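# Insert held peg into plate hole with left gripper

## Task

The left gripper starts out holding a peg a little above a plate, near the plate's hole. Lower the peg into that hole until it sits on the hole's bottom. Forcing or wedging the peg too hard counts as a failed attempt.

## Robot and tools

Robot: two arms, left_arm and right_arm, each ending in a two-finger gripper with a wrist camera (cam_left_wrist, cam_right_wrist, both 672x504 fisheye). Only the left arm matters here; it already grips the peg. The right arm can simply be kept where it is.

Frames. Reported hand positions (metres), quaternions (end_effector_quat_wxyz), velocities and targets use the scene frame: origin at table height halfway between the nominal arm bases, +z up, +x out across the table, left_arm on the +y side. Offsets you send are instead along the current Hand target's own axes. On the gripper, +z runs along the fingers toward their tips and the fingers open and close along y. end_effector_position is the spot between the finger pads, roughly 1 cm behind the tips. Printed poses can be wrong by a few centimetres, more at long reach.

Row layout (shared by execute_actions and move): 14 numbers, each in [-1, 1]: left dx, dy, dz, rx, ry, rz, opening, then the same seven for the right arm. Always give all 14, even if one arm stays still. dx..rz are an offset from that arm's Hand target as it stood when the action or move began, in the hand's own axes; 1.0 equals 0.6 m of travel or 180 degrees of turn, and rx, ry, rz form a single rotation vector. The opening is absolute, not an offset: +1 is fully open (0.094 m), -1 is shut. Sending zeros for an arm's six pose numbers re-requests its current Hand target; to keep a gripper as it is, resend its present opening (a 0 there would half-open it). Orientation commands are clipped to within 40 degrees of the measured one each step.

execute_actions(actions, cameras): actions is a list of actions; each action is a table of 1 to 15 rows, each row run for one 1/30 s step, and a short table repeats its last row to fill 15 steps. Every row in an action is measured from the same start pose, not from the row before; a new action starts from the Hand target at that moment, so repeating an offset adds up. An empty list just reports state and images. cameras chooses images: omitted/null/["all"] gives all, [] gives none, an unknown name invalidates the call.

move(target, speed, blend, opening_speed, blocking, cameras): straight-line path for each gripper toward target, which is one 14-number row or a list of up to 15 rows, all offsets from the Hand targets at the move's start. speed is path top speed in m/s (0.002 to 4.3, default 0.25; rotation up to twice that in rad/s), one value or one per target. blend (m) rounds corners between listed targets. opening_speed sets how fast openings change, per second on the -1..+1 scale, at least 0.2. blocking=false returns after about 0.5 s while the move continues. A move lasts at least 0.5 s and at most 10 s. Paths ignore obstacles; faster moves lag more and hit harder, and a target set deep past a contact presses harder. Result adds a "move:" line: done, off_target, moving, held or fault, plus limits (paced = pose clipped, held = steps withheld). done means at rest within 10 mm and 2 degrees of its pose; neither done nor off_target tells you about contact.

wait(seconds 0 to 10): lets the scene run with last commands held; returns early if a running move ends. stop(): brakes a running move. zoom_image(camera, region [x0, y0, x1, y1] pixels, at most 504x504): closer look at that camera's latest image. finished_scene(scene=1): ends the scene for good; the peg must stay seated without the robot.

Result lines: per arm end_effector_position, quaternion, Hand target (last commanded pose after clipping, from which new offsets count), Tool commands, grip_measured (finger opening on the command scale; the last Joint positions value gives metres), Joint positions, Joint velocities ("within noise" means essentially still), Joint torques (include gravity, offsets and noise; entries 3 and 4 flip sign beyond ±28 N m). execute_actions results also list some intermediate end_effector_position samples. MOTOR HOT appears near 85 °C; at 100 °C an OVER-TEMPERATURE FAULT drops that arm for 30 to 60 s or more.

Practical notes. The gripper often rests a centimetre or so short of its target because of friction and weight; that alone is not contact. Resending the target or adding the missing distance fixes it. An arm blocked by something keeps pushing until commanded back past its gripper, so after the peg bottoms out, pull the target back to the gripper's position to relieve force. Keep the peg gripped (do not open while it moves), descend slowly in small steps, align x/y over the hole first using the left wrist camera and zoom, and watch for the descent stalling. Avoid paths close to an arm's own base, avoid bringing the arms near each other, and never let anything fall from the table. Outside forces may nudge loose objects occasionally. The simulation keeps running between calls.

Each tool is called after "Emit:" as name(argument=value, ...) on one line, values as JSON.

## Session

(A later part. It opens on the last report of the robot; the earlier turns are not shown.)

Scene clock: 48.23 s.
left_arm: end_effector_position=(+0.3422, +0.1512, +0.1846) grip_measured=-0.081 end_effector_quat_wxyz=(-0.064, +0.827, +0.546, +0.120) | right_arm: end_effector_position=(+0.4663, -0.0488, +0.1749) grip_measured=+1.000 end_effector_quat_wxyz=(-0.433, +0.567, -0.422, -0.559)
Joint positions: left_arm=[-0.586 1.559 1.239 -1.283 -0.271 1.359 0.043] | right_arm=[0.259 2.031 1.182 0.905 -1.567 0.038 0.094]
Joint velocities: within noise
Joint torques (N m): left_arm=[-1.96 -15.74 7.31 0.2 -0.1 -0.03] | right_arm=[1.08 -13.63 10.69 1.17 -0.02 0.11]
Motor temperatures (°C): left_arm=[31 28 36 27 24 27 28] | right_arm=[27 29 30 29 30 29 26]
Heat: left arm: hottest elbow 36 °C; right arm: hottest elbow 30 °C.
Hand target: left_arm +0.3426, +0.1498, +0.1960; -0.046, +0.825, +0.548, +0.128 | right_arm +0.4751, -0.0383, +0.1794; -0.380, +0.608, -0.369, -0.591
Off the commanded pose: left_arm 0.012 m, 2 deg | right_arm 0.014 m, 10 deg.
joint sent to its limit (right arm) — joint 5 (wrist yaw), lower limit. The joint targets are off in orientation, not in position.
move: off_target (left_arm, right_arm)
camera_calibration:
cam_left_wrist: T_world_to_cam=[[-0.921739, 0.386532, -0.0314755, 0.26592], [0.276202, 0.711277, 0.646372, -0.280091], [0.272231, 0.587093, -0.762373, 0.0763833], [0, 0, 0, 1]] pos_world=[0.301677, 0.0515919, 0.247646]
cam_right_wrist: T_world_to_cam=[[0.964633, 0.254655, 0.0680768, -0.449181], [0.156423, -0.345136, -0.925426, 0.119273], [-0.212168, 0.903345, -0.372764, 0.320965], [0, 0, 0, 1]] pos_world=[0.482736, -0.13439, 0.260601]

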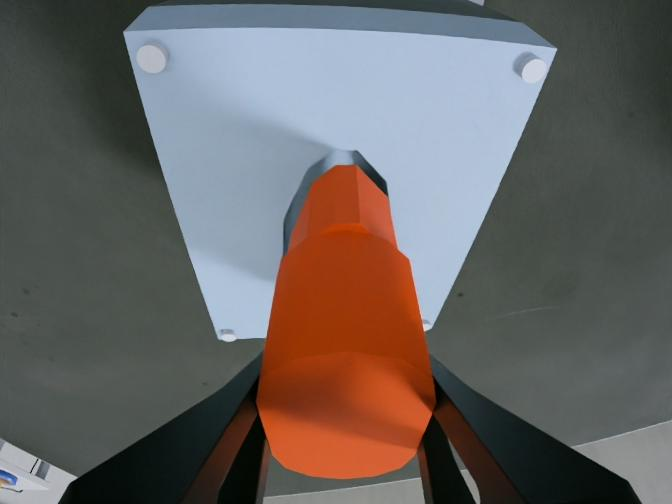

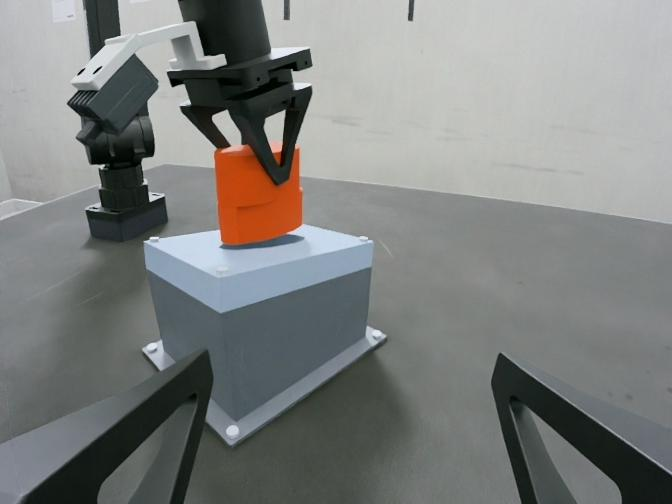

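Emit:
move(target=[-0.0085,0.0034,0.0031,0.006,0,0,-1,0,0,0,0,0,0,1], speed=0.05)

Emit:
zoom_image(camera="cam_left_wrist", region=[280, 130, 400, 220])

Emit:
zoom_image(camera="cam_right_wrist", region=[180, 120, 340, 280])

Scene clock: 49.77 s.
left_arm: end_effector_position=(+0.3420, +0.1509, +0.1846) grip_measured=-0.081 end_effector_quat_wxyz=(-0.063, +0.825, +0.548, +0.119) | right_arm: end_effector_position=(+0.4663, -0.0488, +0.1749) grip_measured=+1.000 end_effector_quat_wxyz=(-0.433, +0.567, -0.422, -0.559)
Joint positions: left_arm=[-0.586 1.559 1.239 -1.283 -0.269 1.353 0.043] | right_arm=[0.259 2.031 1.182 0.905 -1.567 0.038 0.094]
Joint velocities: within noise
Joint torques (N m): left_arm=[-2.43 -14.21 8.53 -0.39 -0.03 -0.07] | right_arm=[0.97 -13.74 10.7 1.21 -0.03 0.11]
Motor temperatures (°C): left_arm=[31 28 36 27 24 27 28] | right_arm=[27 29 30 29 30 29 26]
Heat: left arm: hottest elbow 36 °C; right arm: hottest elbow 30 °C.
Hand target: left_arm +0.3429, +0.1449, +0.1931; -0.054, +0.825, +0.549, +0.123 | right_arm +0.4751, -0.0383, +0.1794; -0.380, +0.608, -0.369, -0.591
Off the commanded pose: left_arm 0.010 m, 1 deg | right_arm 0.014 m, 10 deg.
joint sent to its limit (right arm) — joint 5 (wrist yaw), lower limit. The joint targets are off in orientation, not in position.
move: off_target (right_arm)
camera_calibration:
cam_left_wrist: T_world_to_cam=[[-0.924037, 0.380881, -0.0329307, 0.267705], [0.271653, 0.714763, 0.644452, -0.278422], [0.268997, 0.586552, -0.763936, 0.0781521], [0, 0, 0, 1]] pos_world=[0.301981, 0.0512014, 0.247948]
cam_right_wrist: T_world_to_cam=[[0.964633, 0.254655, 0.0680768, -0.449181], [0.156423, -0.345136, -0.925426, 0.119273], [-0.212168, 0.903345, -0.372764, 0.320965], [0, 0, 0, 1]] pos_world=[0.482736, -0.13439, 0.260601]

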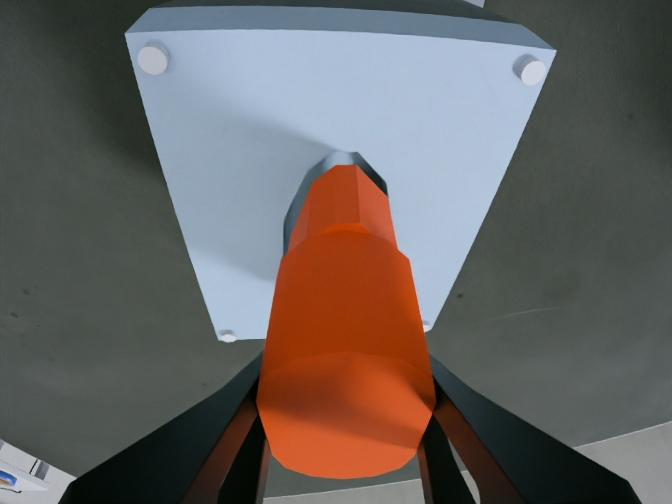

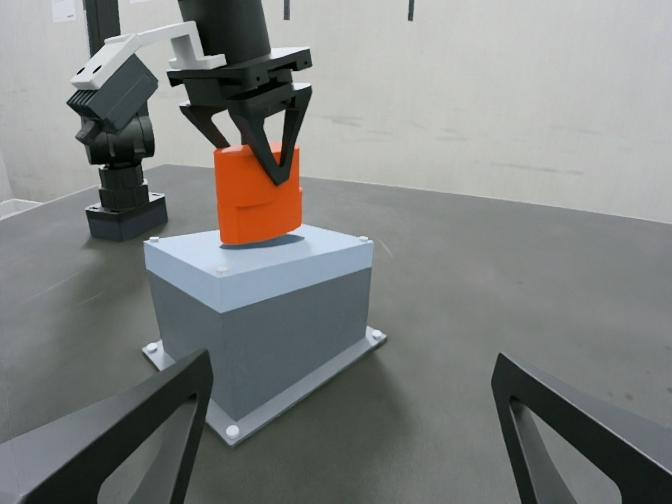

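Scaled by 4.200 from the camera's 672x504 image, which has a finer 960x720 frame.

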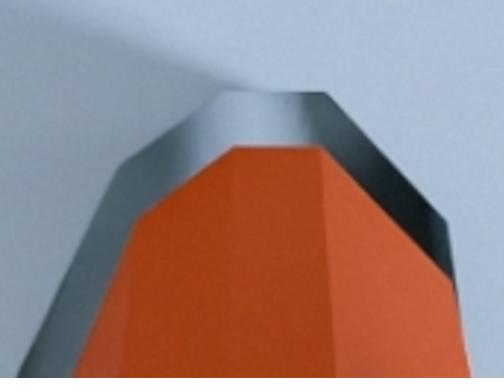

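Scaled by 3.150 from the camera's 672x504 image, which has a finer 960x720 frame.

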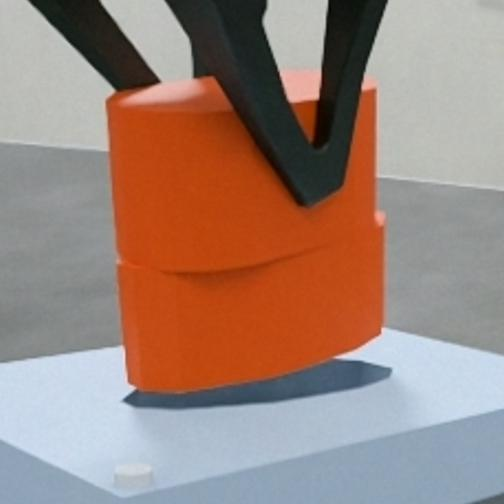

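Emit:
move(target=[-0.0026,-0.0005,0.0096,0,0,0,-1,0,0,0,0,0,0,1], speed=0.03)

Emit:
zoom_image(camera="cam_left_wrist", region=[280, 130, 400, 220])

Emit:
zoom_image(camera="cam_right_wrist", region=[180, 120, 340, 280])

Scene clock: 50.70 s.
left_arm: end_effector_position=(+0.3419, +0.1508, +0.1846) grip_measured=-0.081 end_effector_quat_wxyz=(-0.063, +0.825, +0.549, +0.119) | right_arm: end_effector_position=(+0.4663, -0.0488, +0.1749) grip_measured=+1.000 end_effector_quat_wxyz=(-0.433, +0.567, -0.422, -0.559)
Joint positions: left_arm=[-0.586 1.559 1.239 -1.283 -0.268 1.352 0.043] | right_arm=[0.259 2.031 1.182 0.905 -1.567 0.038 0.094]
Joint velocities: within noise
Joint torques (N m): left_arm=[-2.49 -13.86 7.79 0.13 -0.04 -0.09] | right_arm=[0.97 -13.8 10.67 1.22 -0.02 0.1]
Motor temperatures (°C): left_arm=[31 28 36 27 24 27 28] | right_arm=[27 29 30 29 30 29 26]
Heat: left arm: hottest elbow 36 °C; right arm: hottest elbow 30 °C.
Hand target: left_arm +0.3428, +0.1449, +0.1871; -0.054, +0.825, +0.549, +0.123 | right_arm +0.4751, -0.0383, +0.1794; -0.380, +0.608, -0.369, -0.591
Off the commanded pose: left_arm 0.007 m, 1 deg | right_arm 0.014 m, 10 deg.
joint sent to its limit (right arm) — joint 5 (wrist yaw), lower limit. The joint targets are off in orientation, not in position.
move: off_target (right_arm)
camera_calibration:
cam_left_wrist: T_world_to_cam=[[-0.924308, 0.38021, -0.0331068, 0.267957], [0.271137, 0.715236, 0.644145, -0.278242], [0.268589, 0.586412, -0.764187, 0.0783173], [0, 0, 0, 1]] pos_world=[0.302081, 0.0512026, 0.247948]
cam_right_wrist: T_world_to_cam=[[0.964633, 0.254655, 0.0680768, -0.449181], [0.156423, -0.345136, -0.925426, 0.119273], [-0.212168, 0.903345, -0.372764, 0.320965], [0, 0, 0, 1]] pos_world=[0.482736, -0.13439, 0.260601]

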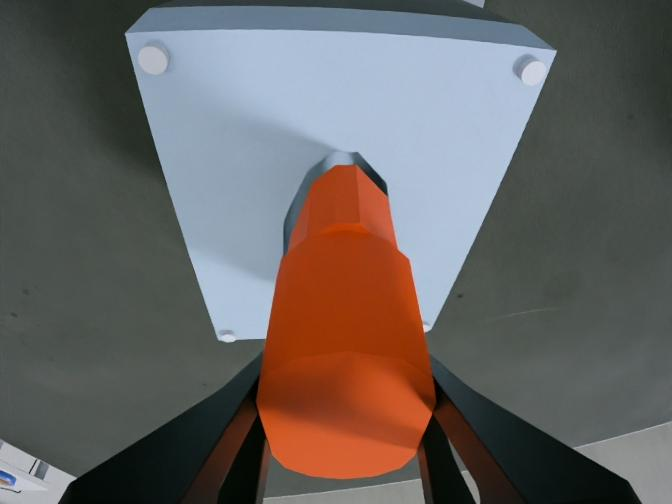

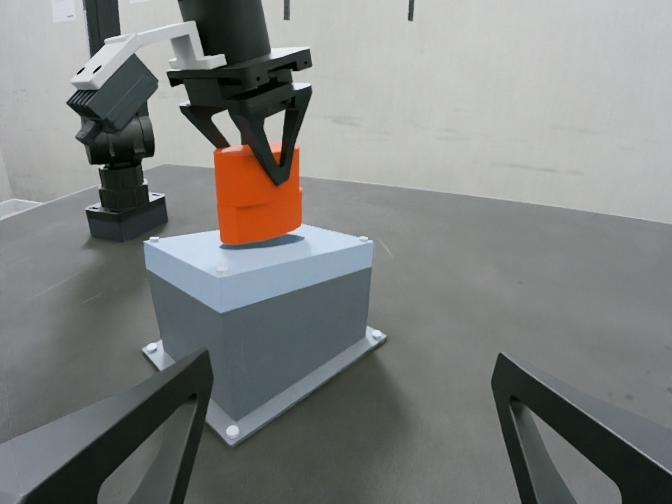

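Scaled by 4.200 from the camera's 672x504 image, which has a finer 960x720 frame.

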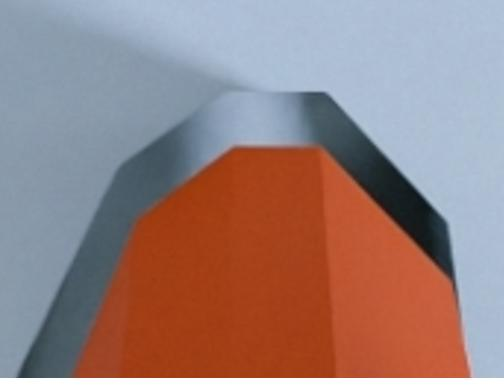

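Scaled by 3.150 from the camera's 672x504 image, which has a finer 960x720 frame.

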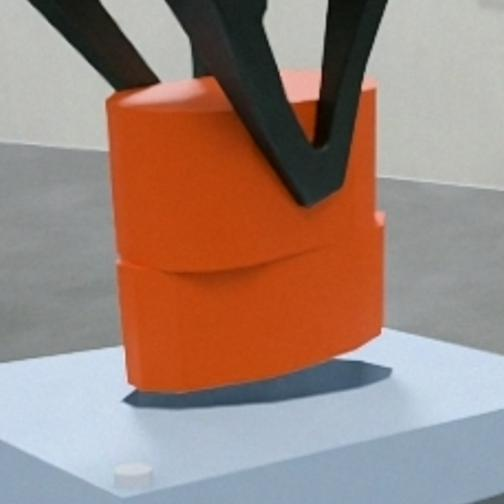

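Emit:
move(target=[-0.0018,-0.0004,0.0064,0,0,0,-1,0,0,0,0,0,0,1], speed=0.03, cameras=[])

Scene clock: 51.53 s.
left_arm: end_effector_position=(+0.3436, +0.1496, +0.1845) grip_measured=-0.081 end_effector_quat_wxyz=(-0.059, +0.825, +0.549, +0.121) | right_arm: end_effector_position=(+0.4663, -0.0488, +0.1749) grip_measured=+1.000 end_effector_quat_wxyz=(-0.433, +0.567, -0.422, -0.559)
Joint positions: left_arm=[-0.586 1.559 1.239 -1.274 -0.268 1.352 0.043] | right_arm=[0.259 2.031 1.182 0.905 -1.567 0.038 0.094]
Joint velocities: within noise
Joint torques (N m): left_arm=[-2.43 -13.63 7.27 0.25 -0.04 -0.09] | right_arm=[1.03 -13.74 10.69 1.21 -0.02 0.11]
Motor temperatures (°C): left_arm=[31 28 36 27 24 27 28] | right_arm=[27 29 30 29 30 29 26]
Heat: left arm: hottest elbow 36 °C; right arm: hottest elbow 30 °C.
Hand target: left_arm +0.3428, +0.1449, +0.1831; -0.054, +0.825, +0.549, +0.123 | right_arm +0.4751, -0.0383, +0.1794; -0.380, +0.608, -0.369, -0.591
Off the commanded pose: left_arm 0.005 m, 1 deg | right_arm 0.014 m, 10 deg.
joint sent to its limit (right arm) — joint 5 (wrist yaw), lower limit. The joint targets are off in orientation, not in position.
move: off_target (right_arm)
No camera images: "cameras" was empty.

Emit:
move(target=[-0.0022,-0.0005,0.008,0,0,0,-1,0,0,0,0,0,0,1], speed=0.03)

Emit:
zoom_image(camera="cam_left_wrist", region=[280, 130, 400, 220])

Emit:
zoom_image(camera="cam_right_wrist", region=[180, 120, 340, 280])

Scene clock: 52.47 s.
left_arm: end_effector_position=(+0.3433, +0.1499, +0.1790) grip_measured=-0.081 end_effector_quat_wxyz=(-0.060, +0.825, +0.549, +0.120) | right_arm: end_effector_position=(+0.4663, -0.0488, +0.1749) grip_measured=+1.000 end_effector_quat_wxyz=(-0.433, +0.567, -0.422, -0.559)
Joint positions: left_arm=[-0.586 1.563 1.229 -1.261 -0.268 1.352 0.043] | right_arm=[0.259 2.031 1.182 0.905 -1.567 0.038 0.094]
Joint velocities: within noise
Joint torques (N m): left_arm=[-2.49 -13.63 7.3 0.21 -0.04 -0.09] | right_arm=[0.97 -13.68 10.7 1.2 -0.03 0.11]
Motor temperatures (°C): left_arm=[31 28 36 27 24 27 28] | right_arm=[27 29 30 29 30 29 26]
Heat: left arm: hottest elbow 36 °C; right arm: hottest elbow 30 °C.
Hand target: left_arm +0.3427, +0.1449, +0.1781; -0.054, +0.825, +0.549, +0.123 | right_arm +0.4751, -0.0383, +0.1794; -0.380, +0.608, -0.369, -0.591
Off the commanded pose: left_arm 0.005 m, 1 deg | right_arm 0.014 m, 10 deg.
joint sent to its limit (right arm) — joint 5 (wrist yaw), lower limit. The joint targets are off in orientation, not in position.
move: off_target (right_arm)
camera_calibration:
cam_left_wrist: T_world_to_cam=[[-0.924236, 0.379692, -0.0402686, 0.270744], [0.266977, 0.718037, 0.642765, -0.273016], [0.272967, 0.583316, -0.765004, 0.073426], [0, 0, 0, 1]] pos_world=[0.303077, 0.0504059, 0.242559]
cam_right_wrist: T_world_to_cam=[[0.964633, 0.254655, 0.0680768, -0.449181], [0.156423, -0.345136, -0.925426, 0.119273], [-0.212168, 0.903345, -0.372764, 0.320965], [0, 0, 0, 1]] pos_world=[0.482736, -0.13439, 0.260601]

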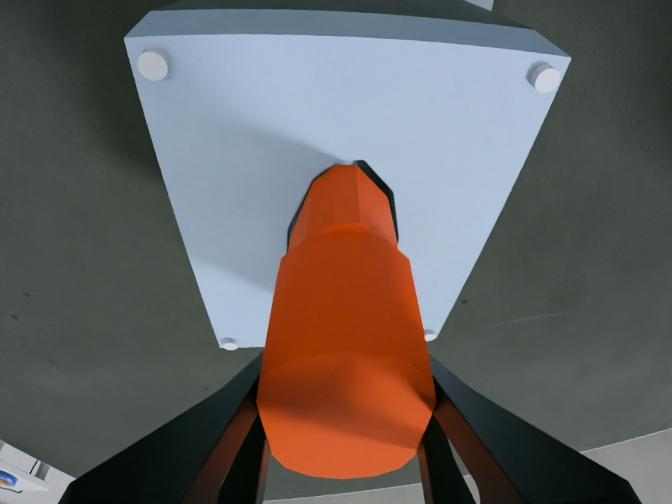

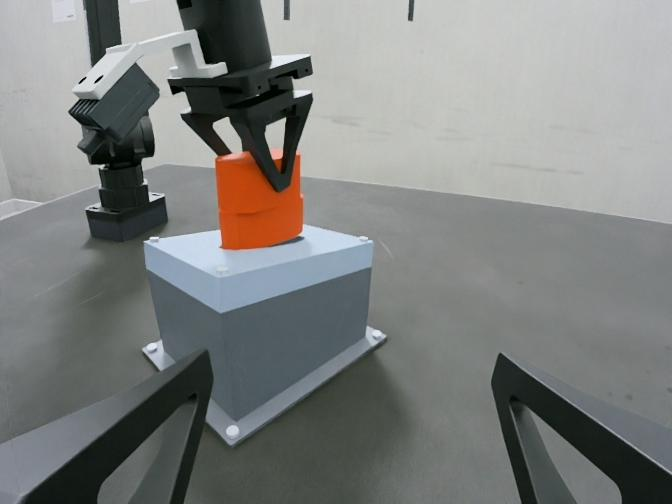

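Scaled by 4.200 from the camera's 672x504 image, which has a finer 960x720 frame.

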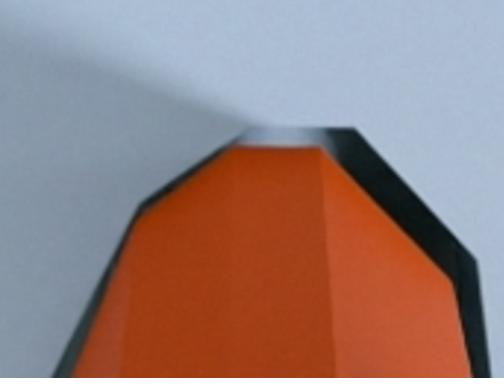

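Scaled by 3.150 from the camera's 672x504 image, which has a finer 960x720 frame.

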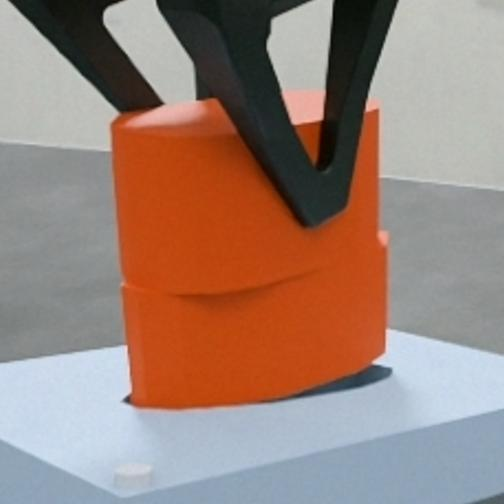

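Emit:
move(target=[0.0002,-0.0033,0.0016,0.008,0,0,-1,0,0,0,0,0,0,1], speed=0.03)

Emit:
zoom_image(camera="cam_left_wrist", region=[280, 130, 400, 220])

Emit:
zoom_image(camera="cam_right_wrist", region=[180, 120, 340, 280])

Scene clock: 54.03 s.
left_arm: end_effector_position=(+0.3429, +0.1491, +0.1741) grip_measured=-0.081 end_effector_quat_wxyz=(-0.064, +0.824, +0.551, +0.116) | right_arm: end_effector_position=(+0.4663, -0.0488, +0.1749) grip_measured=+1.000 end_effector_quat_wxyz=(-0.433, +0.567, -0.422, -0.559)
Joint positions: left_arm=[-0.586 1.574 1.229 -1.261 -0.264 1.348 0.043] | right_arm=[0.259 2.031 1.182 0.905 -1.567 0.038 0.094]
Joint velocities: within noise
Joint torques (N m): left_arm=[-2.37 -13.8 7.99 -0.61 -0.03 -0.08] | right_arm=[0.91 -13.74 10.7 1.24 -0.02 0.11]
Motor temperatures (°C): left_arm=[31 28 36 27 24 27 28] | right_arm=[27 29 30 29 30 29 26]
Heat: left arm: hottest elbow 36 °C; right arm: hottest elbow 30 °C.
Hand target: left_arm +0.3411, +0.1460, +0.1770; -0.065, +0.824, +0.551, +0.116 | right_arm +0.4751, -0.0383, +0.1794; -0.380, +0.608, -0.369, -0.591
Off the commanded pose: left_arm 0.005 m, 0 deg | right_arm 0.014 m, 10 deg.
joint sent to its limit (right arm) — joint 5 (wrist yaw), lower limit. The joint targets are off in orientation, not in position.
move: off_target (right_arm)
camera_calibration:
cam_left_wrist: T_world_to_cam=[[-0.926196, 0.375889, -0.0294709, 0.269807], [0.27102, 0.718058, 0.641047, -0.270345], [0.262124, 0.585748, -0.766936, 0.0739157], [0, 0, 0, 1]] pos_world=[0.303788, 0.0494101, 0.237944]
cam_right_wrist: T_world_to_cam=[[0.964633, 0.254655, 0.0680768, -0.449181], [0.156423, -0.345136, -0.925426, 0.119273], [-0.212168, 0.903345, -0.372764, 0.320965], [0, 0, 0, 1]] pos_world=[0.482736, -0.13439, 0.260601]

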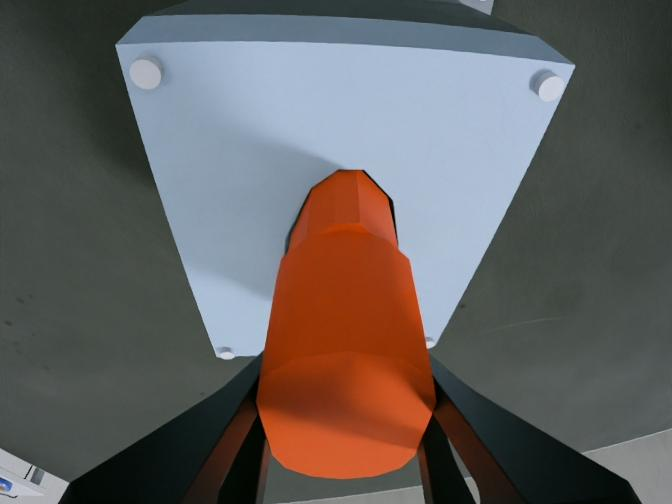

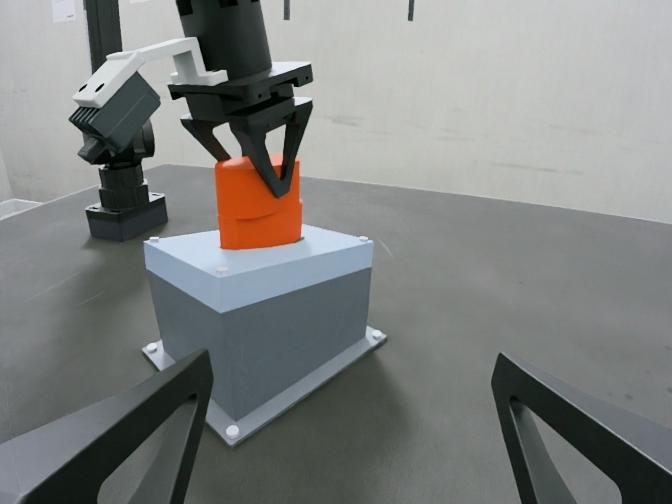

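Scaled by 4.200 from the camera's 672x504 image, which has a finer 960x720 frame.

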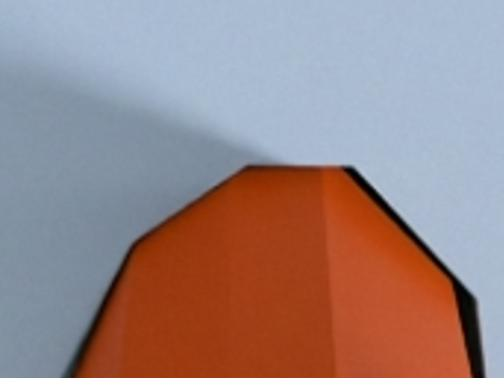

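Scaled by 3.150 from the camera's 672x504 image, which has a finer 960x720 frame.

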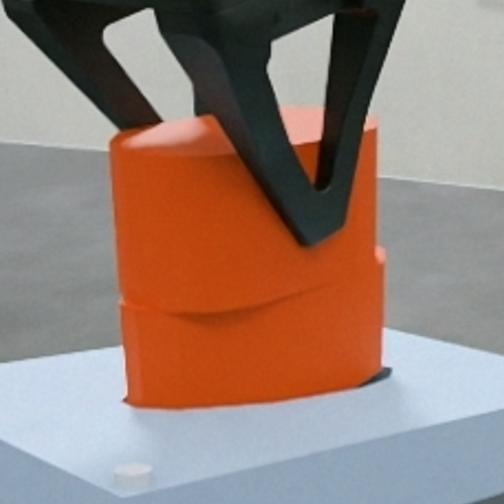

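Emit:
move(target=[0.0095,0.0018,0.0027,0.0,0,0,-1,0,0,0,0,0,0,1], speed=0.03)

Emit:
zoom_image(camera="cam_left_wrist", region=[280, 130, 400, 220])

Emit:
zoom_image(camera="cam_right_wrist", region=[180, 120, 340, 280])

Scene clock: 54.97 s.
left_arm: end_effector_position=(+0.3426, +0.1493, +0.1741) grip_measured=-0.081 end_effector_quat_wxyz=(-0.064, +0.824, +0.551, +0.116) | right_arm: end_effector_position=(+0.4663, -0.0488, +0.1749) grip_measured=+1.000 end_effector_quat_wxyz=(-0.433, +0.567, -0.422, -0.559)
Joint positions: left_arm=[-0.586 1.574 1.229 -1.263 -0.263 1.347 0.043] | right_arm=[0.259 2.031 1.182 0.905 -1.567 0.038 0.094]
Joint velocities: within noise
Joint torques (N m): left_arm=[-1.38 -13.86 7.9 -0.46 -0.05 0.06] | right_arm=[0.97 -13.74 10.66 1.21 -0.03 0.11]
Motor temperatures (°C): left_arm=[31 28 36 27 24 27 28] | right_arm=[27 29 30 29 30 29 26]
Heat: left arm: hottest elbow 36 °C; right arm: hottest elbow 30 °C.
Hand target: left_arm +0.3444, +0.1510, +0.1770; -0.065, +0.824, +0.551, +0.116 | right_arm +0.4751, -0.0383, +0.1794; -0.380, +0.608, -0.369, -0.591
Off the commanded pose: left_arm 0.004 m, 0 deg | right_arm 0.014 m, 10 deg.
joint sent to its limit (right arm) — joint 5 (wrist yaw), lower limit. The joint targets are off in orientation, not in position.
move: off_target (right_arm)
camera_calibration:
cam_left_wrist: T_world_to_cam=[[-0.926387, 0.375532, -0.0279781, 0.269305], [0.271637, 0.717849, 0.64102, -0.270532], [0.260807, 0.586233, -0.767014, 0.0743019], [0, 0, 0, 1]] pos_world=[0.303589, 0.0495103, 0.237942]
cam_right_wrist: T_world_to_cam=[[0.964633, 0.254655, 0.0680768, -0.449181], [0.156423, -0.345136, -0.925426, 0.119273], [-0.212168, 0.903345, -0.372764, 0.320965], [0, 0, 0, 1]] pos_world=[0.482736, -0.13439, 0.260601]

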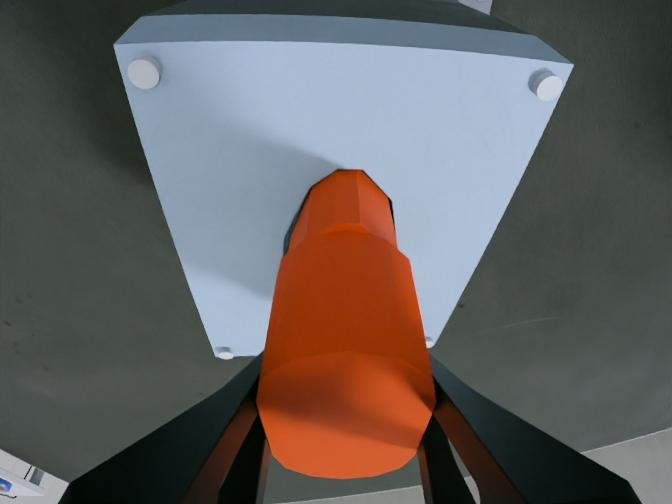

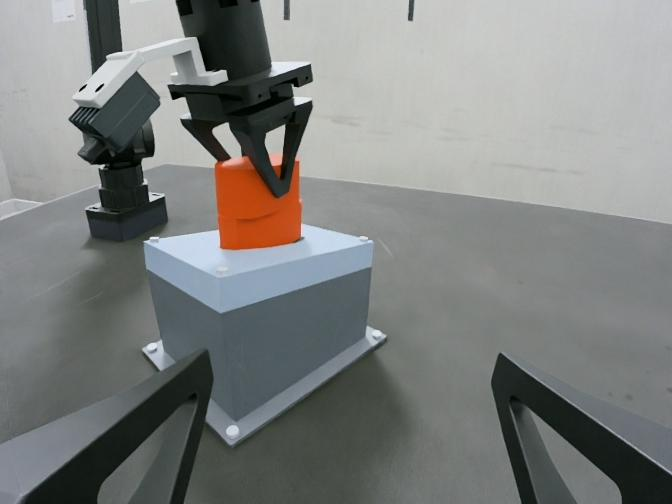

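Scaled by 4.200 from the camera's 672x504 image, which has a finer 960x720 frame.

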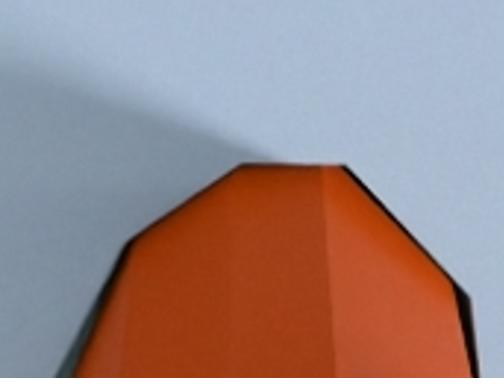

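Scaled by 3.150 from the camera's 672x504 image, which has a finer 960x720 frame.

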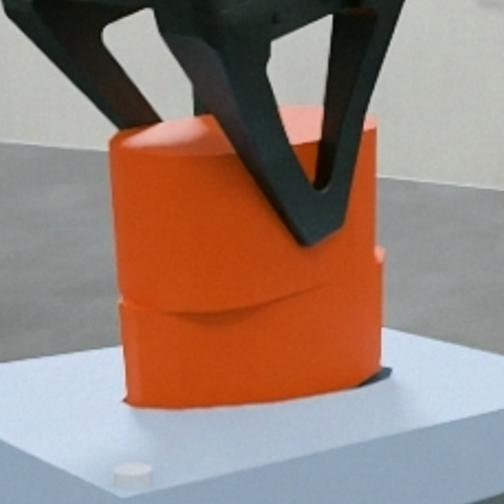

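Emit:
move(target=[0.0049,0.0012,0.0066,0.0,0,0,-1,0,0,0,0,0,0,1], speed=0.03)

Emit:
zoom_image(camera="cam_left_wrist", region=[280, 130, 400, 220])

Emit:
zoom_image(camera="cam_right_wrist", region=[180, 120, 340, 280])

Scene clock: 55.97 s.
left_arm: end_effector_position=(+0.3430, +0.1500, +0.1741) grip_measured=-0.081 end_effector_quat_wxyz=(-0.065, +0.825, +0.550, +0.116) | right_arm: end_effector_position=(+0.4663, -0.0488, +0.1749) grip_measured=+1.000 end_effector_quat_wxyz=(-0.433, +0.567, -0.422, -0.559)
Joint positions: left_arm=[-0.584 1.574 1.229 -1.263 -0.263 1.352 0.043] | right_arm=[0.259 2.031 1.182 0.905 -1.567 0.038 0.094]
Joint velocities: within noise
Joint torques (N m): left_arm=[-0.85 -13.63 7.49 -0.1 -0.06 0.1] | right_arm=[1.03 -13.8 10.69 1.2 -0.02 0.11]
Motor temperatures (°C): left_arm=[31 28 36 27 24 27 28] | right_arm=[27 29 30 29 30 29 26]
Heat: left arm: hottest elbow 36 °C; right arm: hottest elbow 30 °C.
Hand target: left_arm +0.3466, +0.1543, +0.1739; -0.065, +0.824, +0.551, +0.116 | right_arm +0.4751, -0.0383, +0.1794; -0.380, +0.608, -0.369, -0.591
Off the commanded pose: left_arm 0.006 m, 0 deg | right_arm 0.014 m, 10 deg.
joint sent to its limit (right arm) — joint 5 (wrist yaw), lower limit. The joint targets are off in orientation, not in position.
move: off_target (right_arm)
camera_calibration:
cam_left_wrist: T_world_to_cam=[[-0.92547, 0.377873, -0.0267706, 0.268599], [0.27413, 0.716807, 0.641125, -0.271914], [0.261453, 0.586003, -0.76697, 0.0735603], [0, 0, 0, 1]] pos_world=[0.303888, 0.0503067, 0.23794]
cam_right_wrist: T_world_to_cam=[[0.964633, 0.254655, 0.0680768, -0.449181], [0.156423, -0.345136, -0.925426, 0.119273], [-0.212168, 0.903345, -0.372764, 0.320965], [0, 0, 0, 1]] pos_world=[0.482736, -0.13439, 0.260601]

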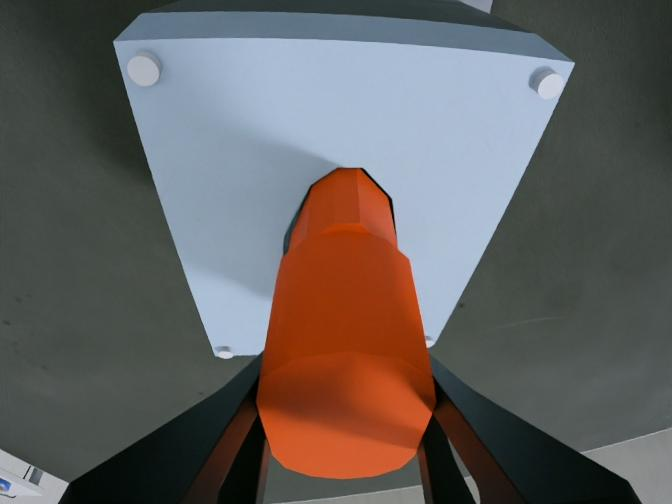

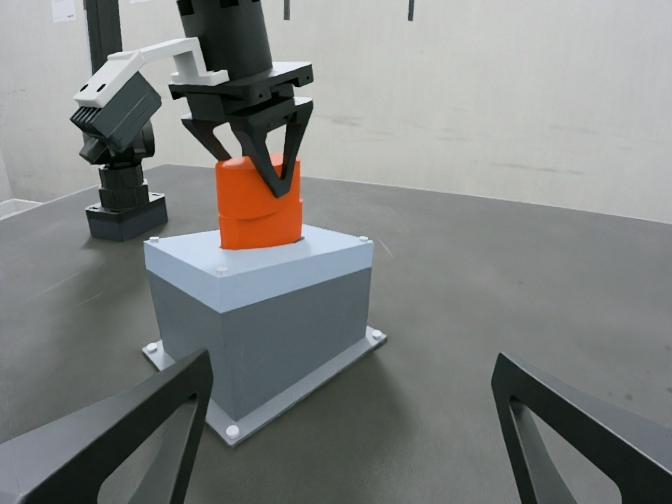

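Scaled by 4.200 from the camera's 672x504 image, which has a finer 960x720 frame.

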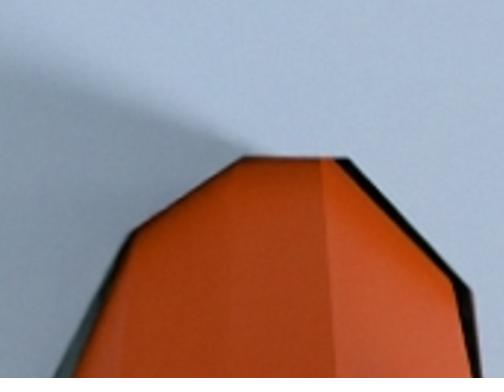

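Scaled by 3.150 from the camera's 672x504 image, which has a finer 960x720 frame.

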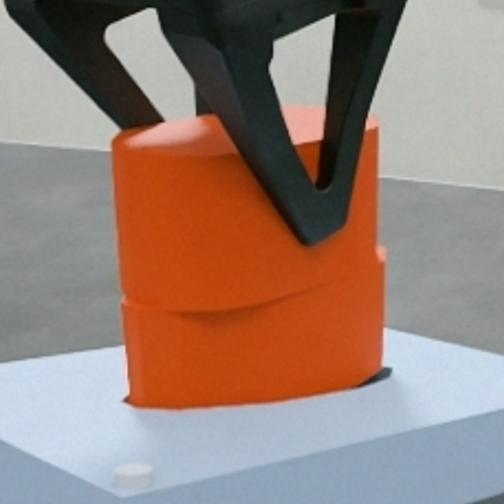

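Emit:
move(target=[-0.0078,-0.0013,0.0099,0.0,0,0,-1,0,0,0,0,0,0,1], speed=0.03)

Emit:
zoom_image(camera="cam_left_wrist", region=[280, 130, 400, 220])

Emit:
zoom_image(camera="cam_right_wrist", region=[180, 120, 340, 280])

Scene clock: 57.13 s.
left_arm: end_effector_position=(+0.3438, +0.1496, +0.1707) grip_measured=-0.081 end_effector_quat_wxyz=(-0.064, +0.825, +0.550, +0.116) | right_arm: end_effector_position=(+0.4663, -0.0488, +0.1749) grip_measured=+1.000 end_effector_quat_wxyz=(-0.433, +0.567, -0.422, -0.559)
Joint positions: left_arm=[-0.584 1.578 1.225 -1.252 -0.264 1.352 0.043] | right_arm=[0.259 2.031 1.182 0.905 -1.567 0.038 0.094]
Joint velocities: within noise
Joint torques (N m): left_arm=[-1.38 -13.57 6.99 0.09 -0.05 0.03] | right_arm=[0.97 -13.68 10.7 1.21 -0.02 0.11]
Motor temperatures (°C): left_arm=[31 28 36 27 24 27 28] | right_arm=[27 29 30 29 30 29 26]
Heat: left arm: hottest elbow 36 °C; right arm: hottest elbow 30 °C.
Hand target: left_arm +0.3448, +0.1517, +0.1670; -0.065, +0.824, +0.551, +0.116 | right_arm +0.4751, -0.0383, +0.1794; -0.380, +0.608, -0.369, -0.591
Off the commanded pose: left_arm 0.004 m, 0 deg | right_arm 0.014 m, 10 deg.
joint sent to its limit (right arm) — joint 5 (wrist yaw), lower limit. The joint targets are off in orientation, not in position.
move: off_target (right_arm)
camera_calibration:
cam_left_wrist: T_world_to_cam=[[-0.925248, 0.378252, -0.0289918, 0.269517], [0.27314, 0.717265, 0.641034, -0.269358], [0.263267, 0.585197, -0.766965, 0.0704876], [0, 0, 0, 1]] pos_world=[0.304386, 0.0500067, 0.234543]
cam_right_wrist: T_world_to_cam=[[0.964633, 0.254655, 0.0680768, -0.449181], [0.156423, -0.345136, -0.925426, 0.119273], [-0.212168, 0.903345, -0.372764, 0.320965], [0, 0, 0, 1]] pos_world=[0.482736, -0.13439, 0.260601]

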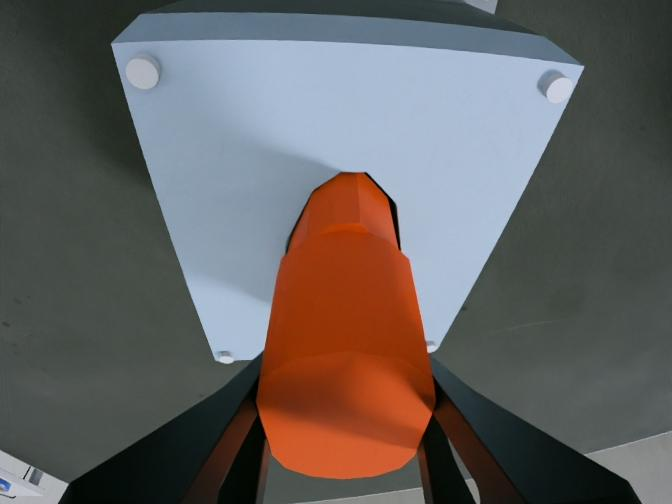

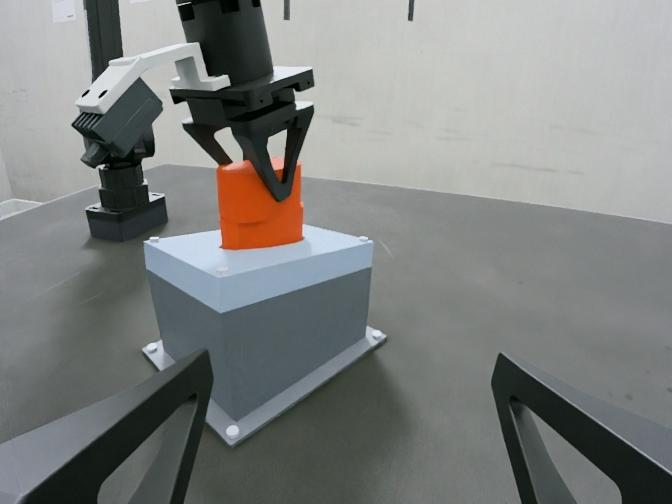

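Scaled by 4.200 from the camera's 672x504 image, which has a finer 960x720 frame.

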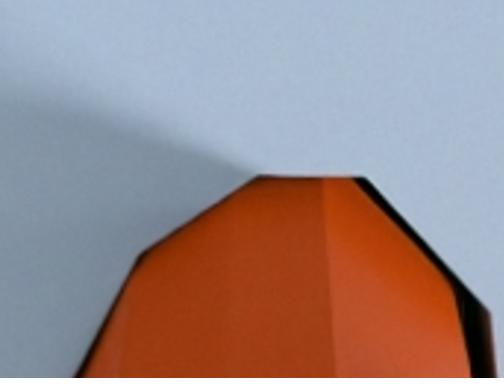

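Scaled by 3.150 from the camera's 672x504 image, which has a finer 960x720 frame.

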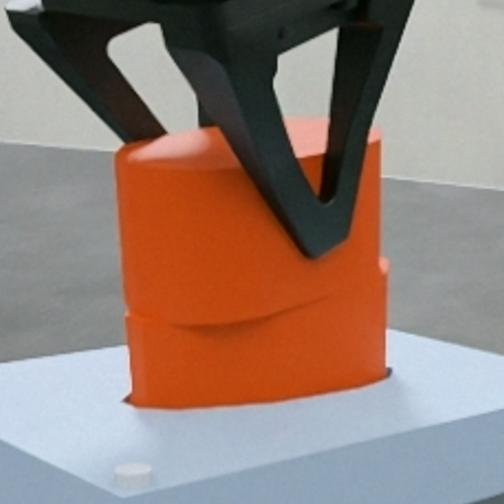

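Emit:
move(target=[-0.0037,-0.003,0.0093,0.005,0,0,-1,0,0,0,0,0,0,1], speed=0.03)

Emit:
zoom_image(camera="cam_left_wrist", region=[280, 130, 400, 220])

Emit:
zoom_image(camera="cam_right_wrist", region=[180, 120, 340, 280])

Scene clock: 58.03 s.
left_arm: end_effector_position=(+0.3437, +0.1495, +0.1702) grip_measured=-0.081 end_effector_quat_wxyz=(-0.064, +0.825, +0.549, +0.116) | right_arm: end_effector_position=(+0.4663, -0.0488, +0.1749) grip_measured=+1.000 end_effector_quat_wxyz=(-0.433, +0.567, -0.422, -0.559)
Joint positions: left_arm=[-0.584 1.579 1.225 -1.252 -0.263 1.352 0.043] | right_arm=[0.259 2.031 1.182 0.905 -1.567 0.038 0.094]
Joint velocities: within noise
Joint torques (N m): left_arm=[-1.44 -12.75 6.78 0.01 0.08 -0.02] | right_arm=[0.91 -13.68 10.67 1.22 -0.03 0.11]
Motor temperatures (°C): left_arm=[31 28 35 27 24 27 28] | right_arm=[27 29 30 29 30 29 26]
Heat: left arm: hottest elbow 35 °C; right arm: hottest elbow 30 °C.
Hand target: left_arm +0.3430, +0.1517, +0.1610; -0.071, +0.824, +0.552, +0.112 | right_arm +0.4751, -0.0383, +0.1794; -0.380, +0.608, -0.369, -0.591
Off the commanded pose: left_arm 0.009 m, 1 deg | right_arm 0.014 m, 10 deg.
joint sent to its limit (right arm) — joint 5 (wrist yaw), lower limit. The joint targets are off in orientation, not in position.
move: off_target (right_arm)
camera_calibration:
cam_left_wrist: T_world_to_cam=[[-0.925296, 0.378222, -0.02783, 0.269378], [0.273841, 0.717095, 0.640926, -0.269172], [0.262369, 0.585425, -0.767098, 0.0704284], [0, 0, 0, 1]] pos_world=[0.304487, 0.0499066, 0.234041]
cam_right_wrist: T_world_to_cam=[[0.964633, 0.254655, 0.0680768, -0.449181], [0.156423, -0.345136, -0.925426, 0.119273], [-0.212168, 0.903345, -0.372764, 0.320965], [0, 0, 0, 1]] pos_world=[0.482736, -0.13439, 0.260601]

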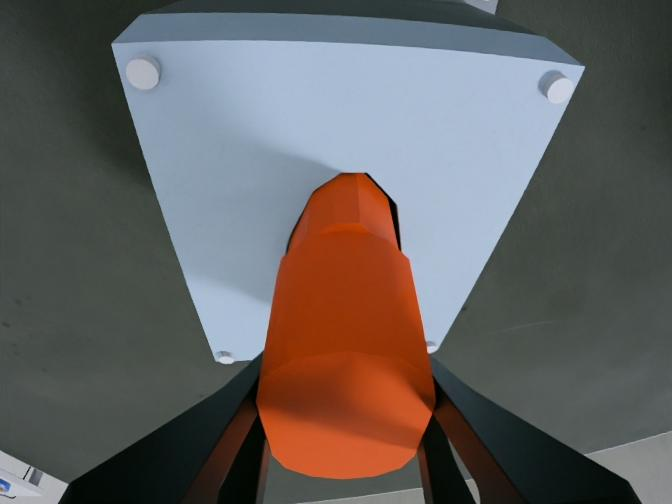

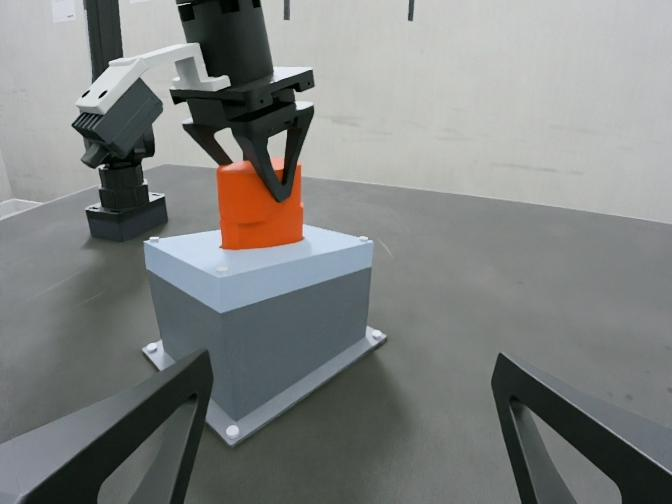

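Scaled by 4.200 from the camera's 672x504 image, which has a finer 960x720 frame.

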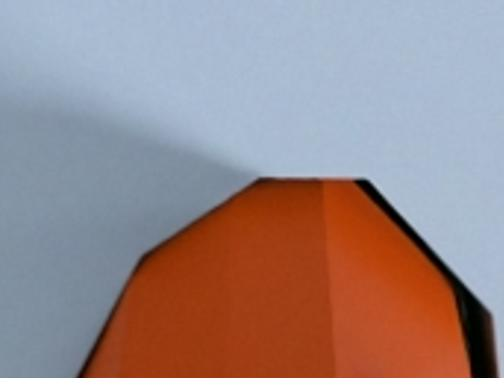

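Scaled by 3.150 from the camera's 672x504 image, which has a finer 960x720 frame.

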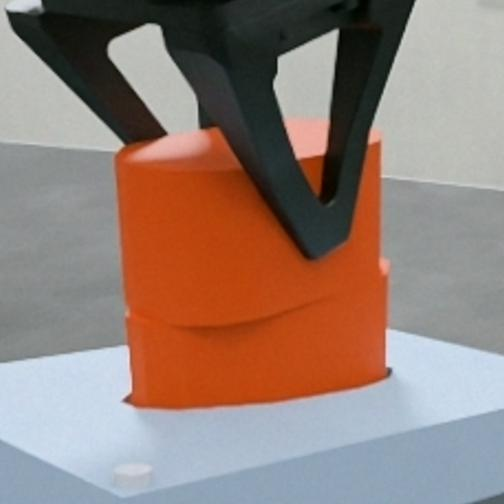

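Emit:
move(target=[0.0024,-0.0016,-0.008,0.012,0,0,-1,0,0,0,0,0,0,1], speed=0.03)

Emit:
zoom_image(camera="cam_left_wrist", region=[280, 130, 400, 220])

Scene clock: 59.23 s.
left_arm: end_effector_position=(+0.3417, +0.1503, +0.1697) grip_measured=-0.081 end_effector_quat_wxyz=(-0.068, +0.825, +0.549, +0.113) | right_arm: end_effector_position=(+0.4663, -0.0488, +0.1749) grip_measured=+1.000 end_effector_quat_wxyz=(-0.433, +0.567, -0.422, -0.559)
Joint positions: left_arm=[-0.584 1.58 1.225 -1.261 -0.26 1.352 0.043] | right_arm=[0.259 2.031 1.182 0.905 -1.567 0.038 0.094]
Joint velocities: within noise
Joint torques (N m): left_arm=[-1.26 -11.69 8.99 -1.54 0.28 -0.08] | right_arm=[1.03 -13.74 10.7 1.24 -0.01 0.11]
Motor temperatures (°C): left_arm=[31 28 35 27 24 27 28] | right_arm=[27 29 30 29 30 29 26]
Heat: left arm: hottest elbow 35 °C; right arm: hottest elbow 30 °C.
Hand target: left_arm +0.3421, +0.1522, +0.1661; -0.086, +0.822, +0.554, +0.101 | right_arm +0.4751, -0.0383, +0.1794; -0.380, +0.608, -0.369, -0.591
Off the commanded pose: left_arm 0.004 m, 3 deg | right_arm 0.014 m, 10 deg.
joint sent to its limit (right arm) — joint 5 (wrist yaw), lower limit. The joint targets are off in orientation, not in position.
move: off_target (left_arm, right_arm)
camera_calibration:
cam_left_wrist: T_world_to_cam=[[-0.925853, 0.37747, -0.0176563, 0.265773], [0.279437, 0.715355, 0.640455, -0.27048], [0.254383, 0.588033, -0.767793, 0.0725505], [0, 0, 0, 1]] pos_world=[0.303194, 0.0505058, 0.233627]
cam_right_wrist: T_world_to_cam=[[0.964633, 0.254655, 0.0680768, -0.449181], [0.156423, -0.345136, -0.925426, 0.119273], [-0.212168, 0.903345, -0.372764, 0.320965], [0, 0, 0, 1]] pos_world=[0.482736, -0.13439, 0.260601]

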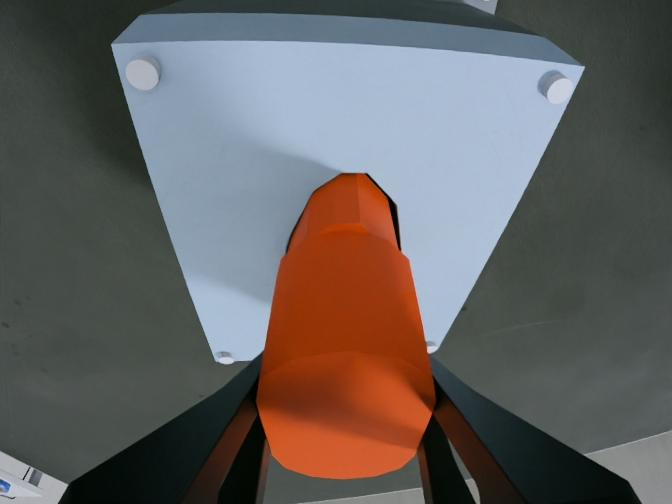

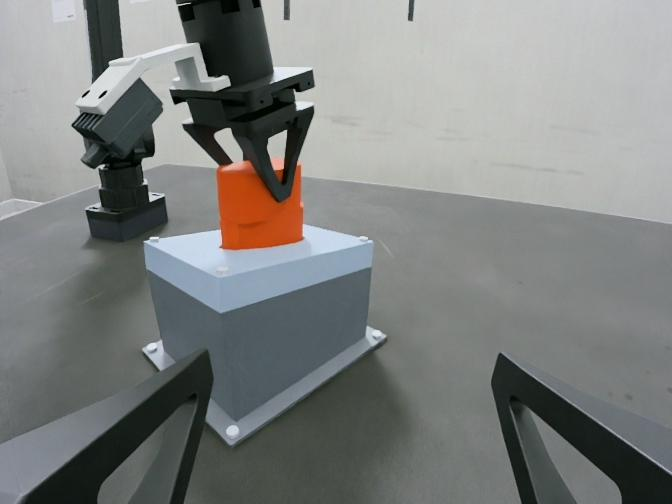

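Scaled by 4.200 from the camera's 672x504 image, which has a finer 960x720 frame.

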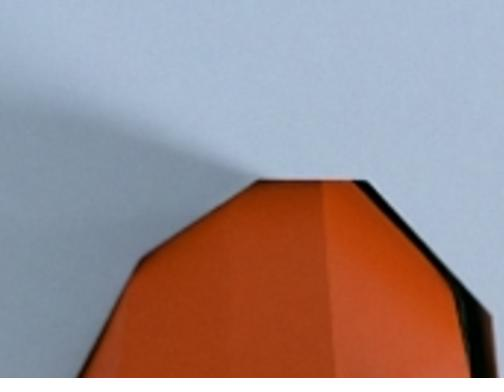

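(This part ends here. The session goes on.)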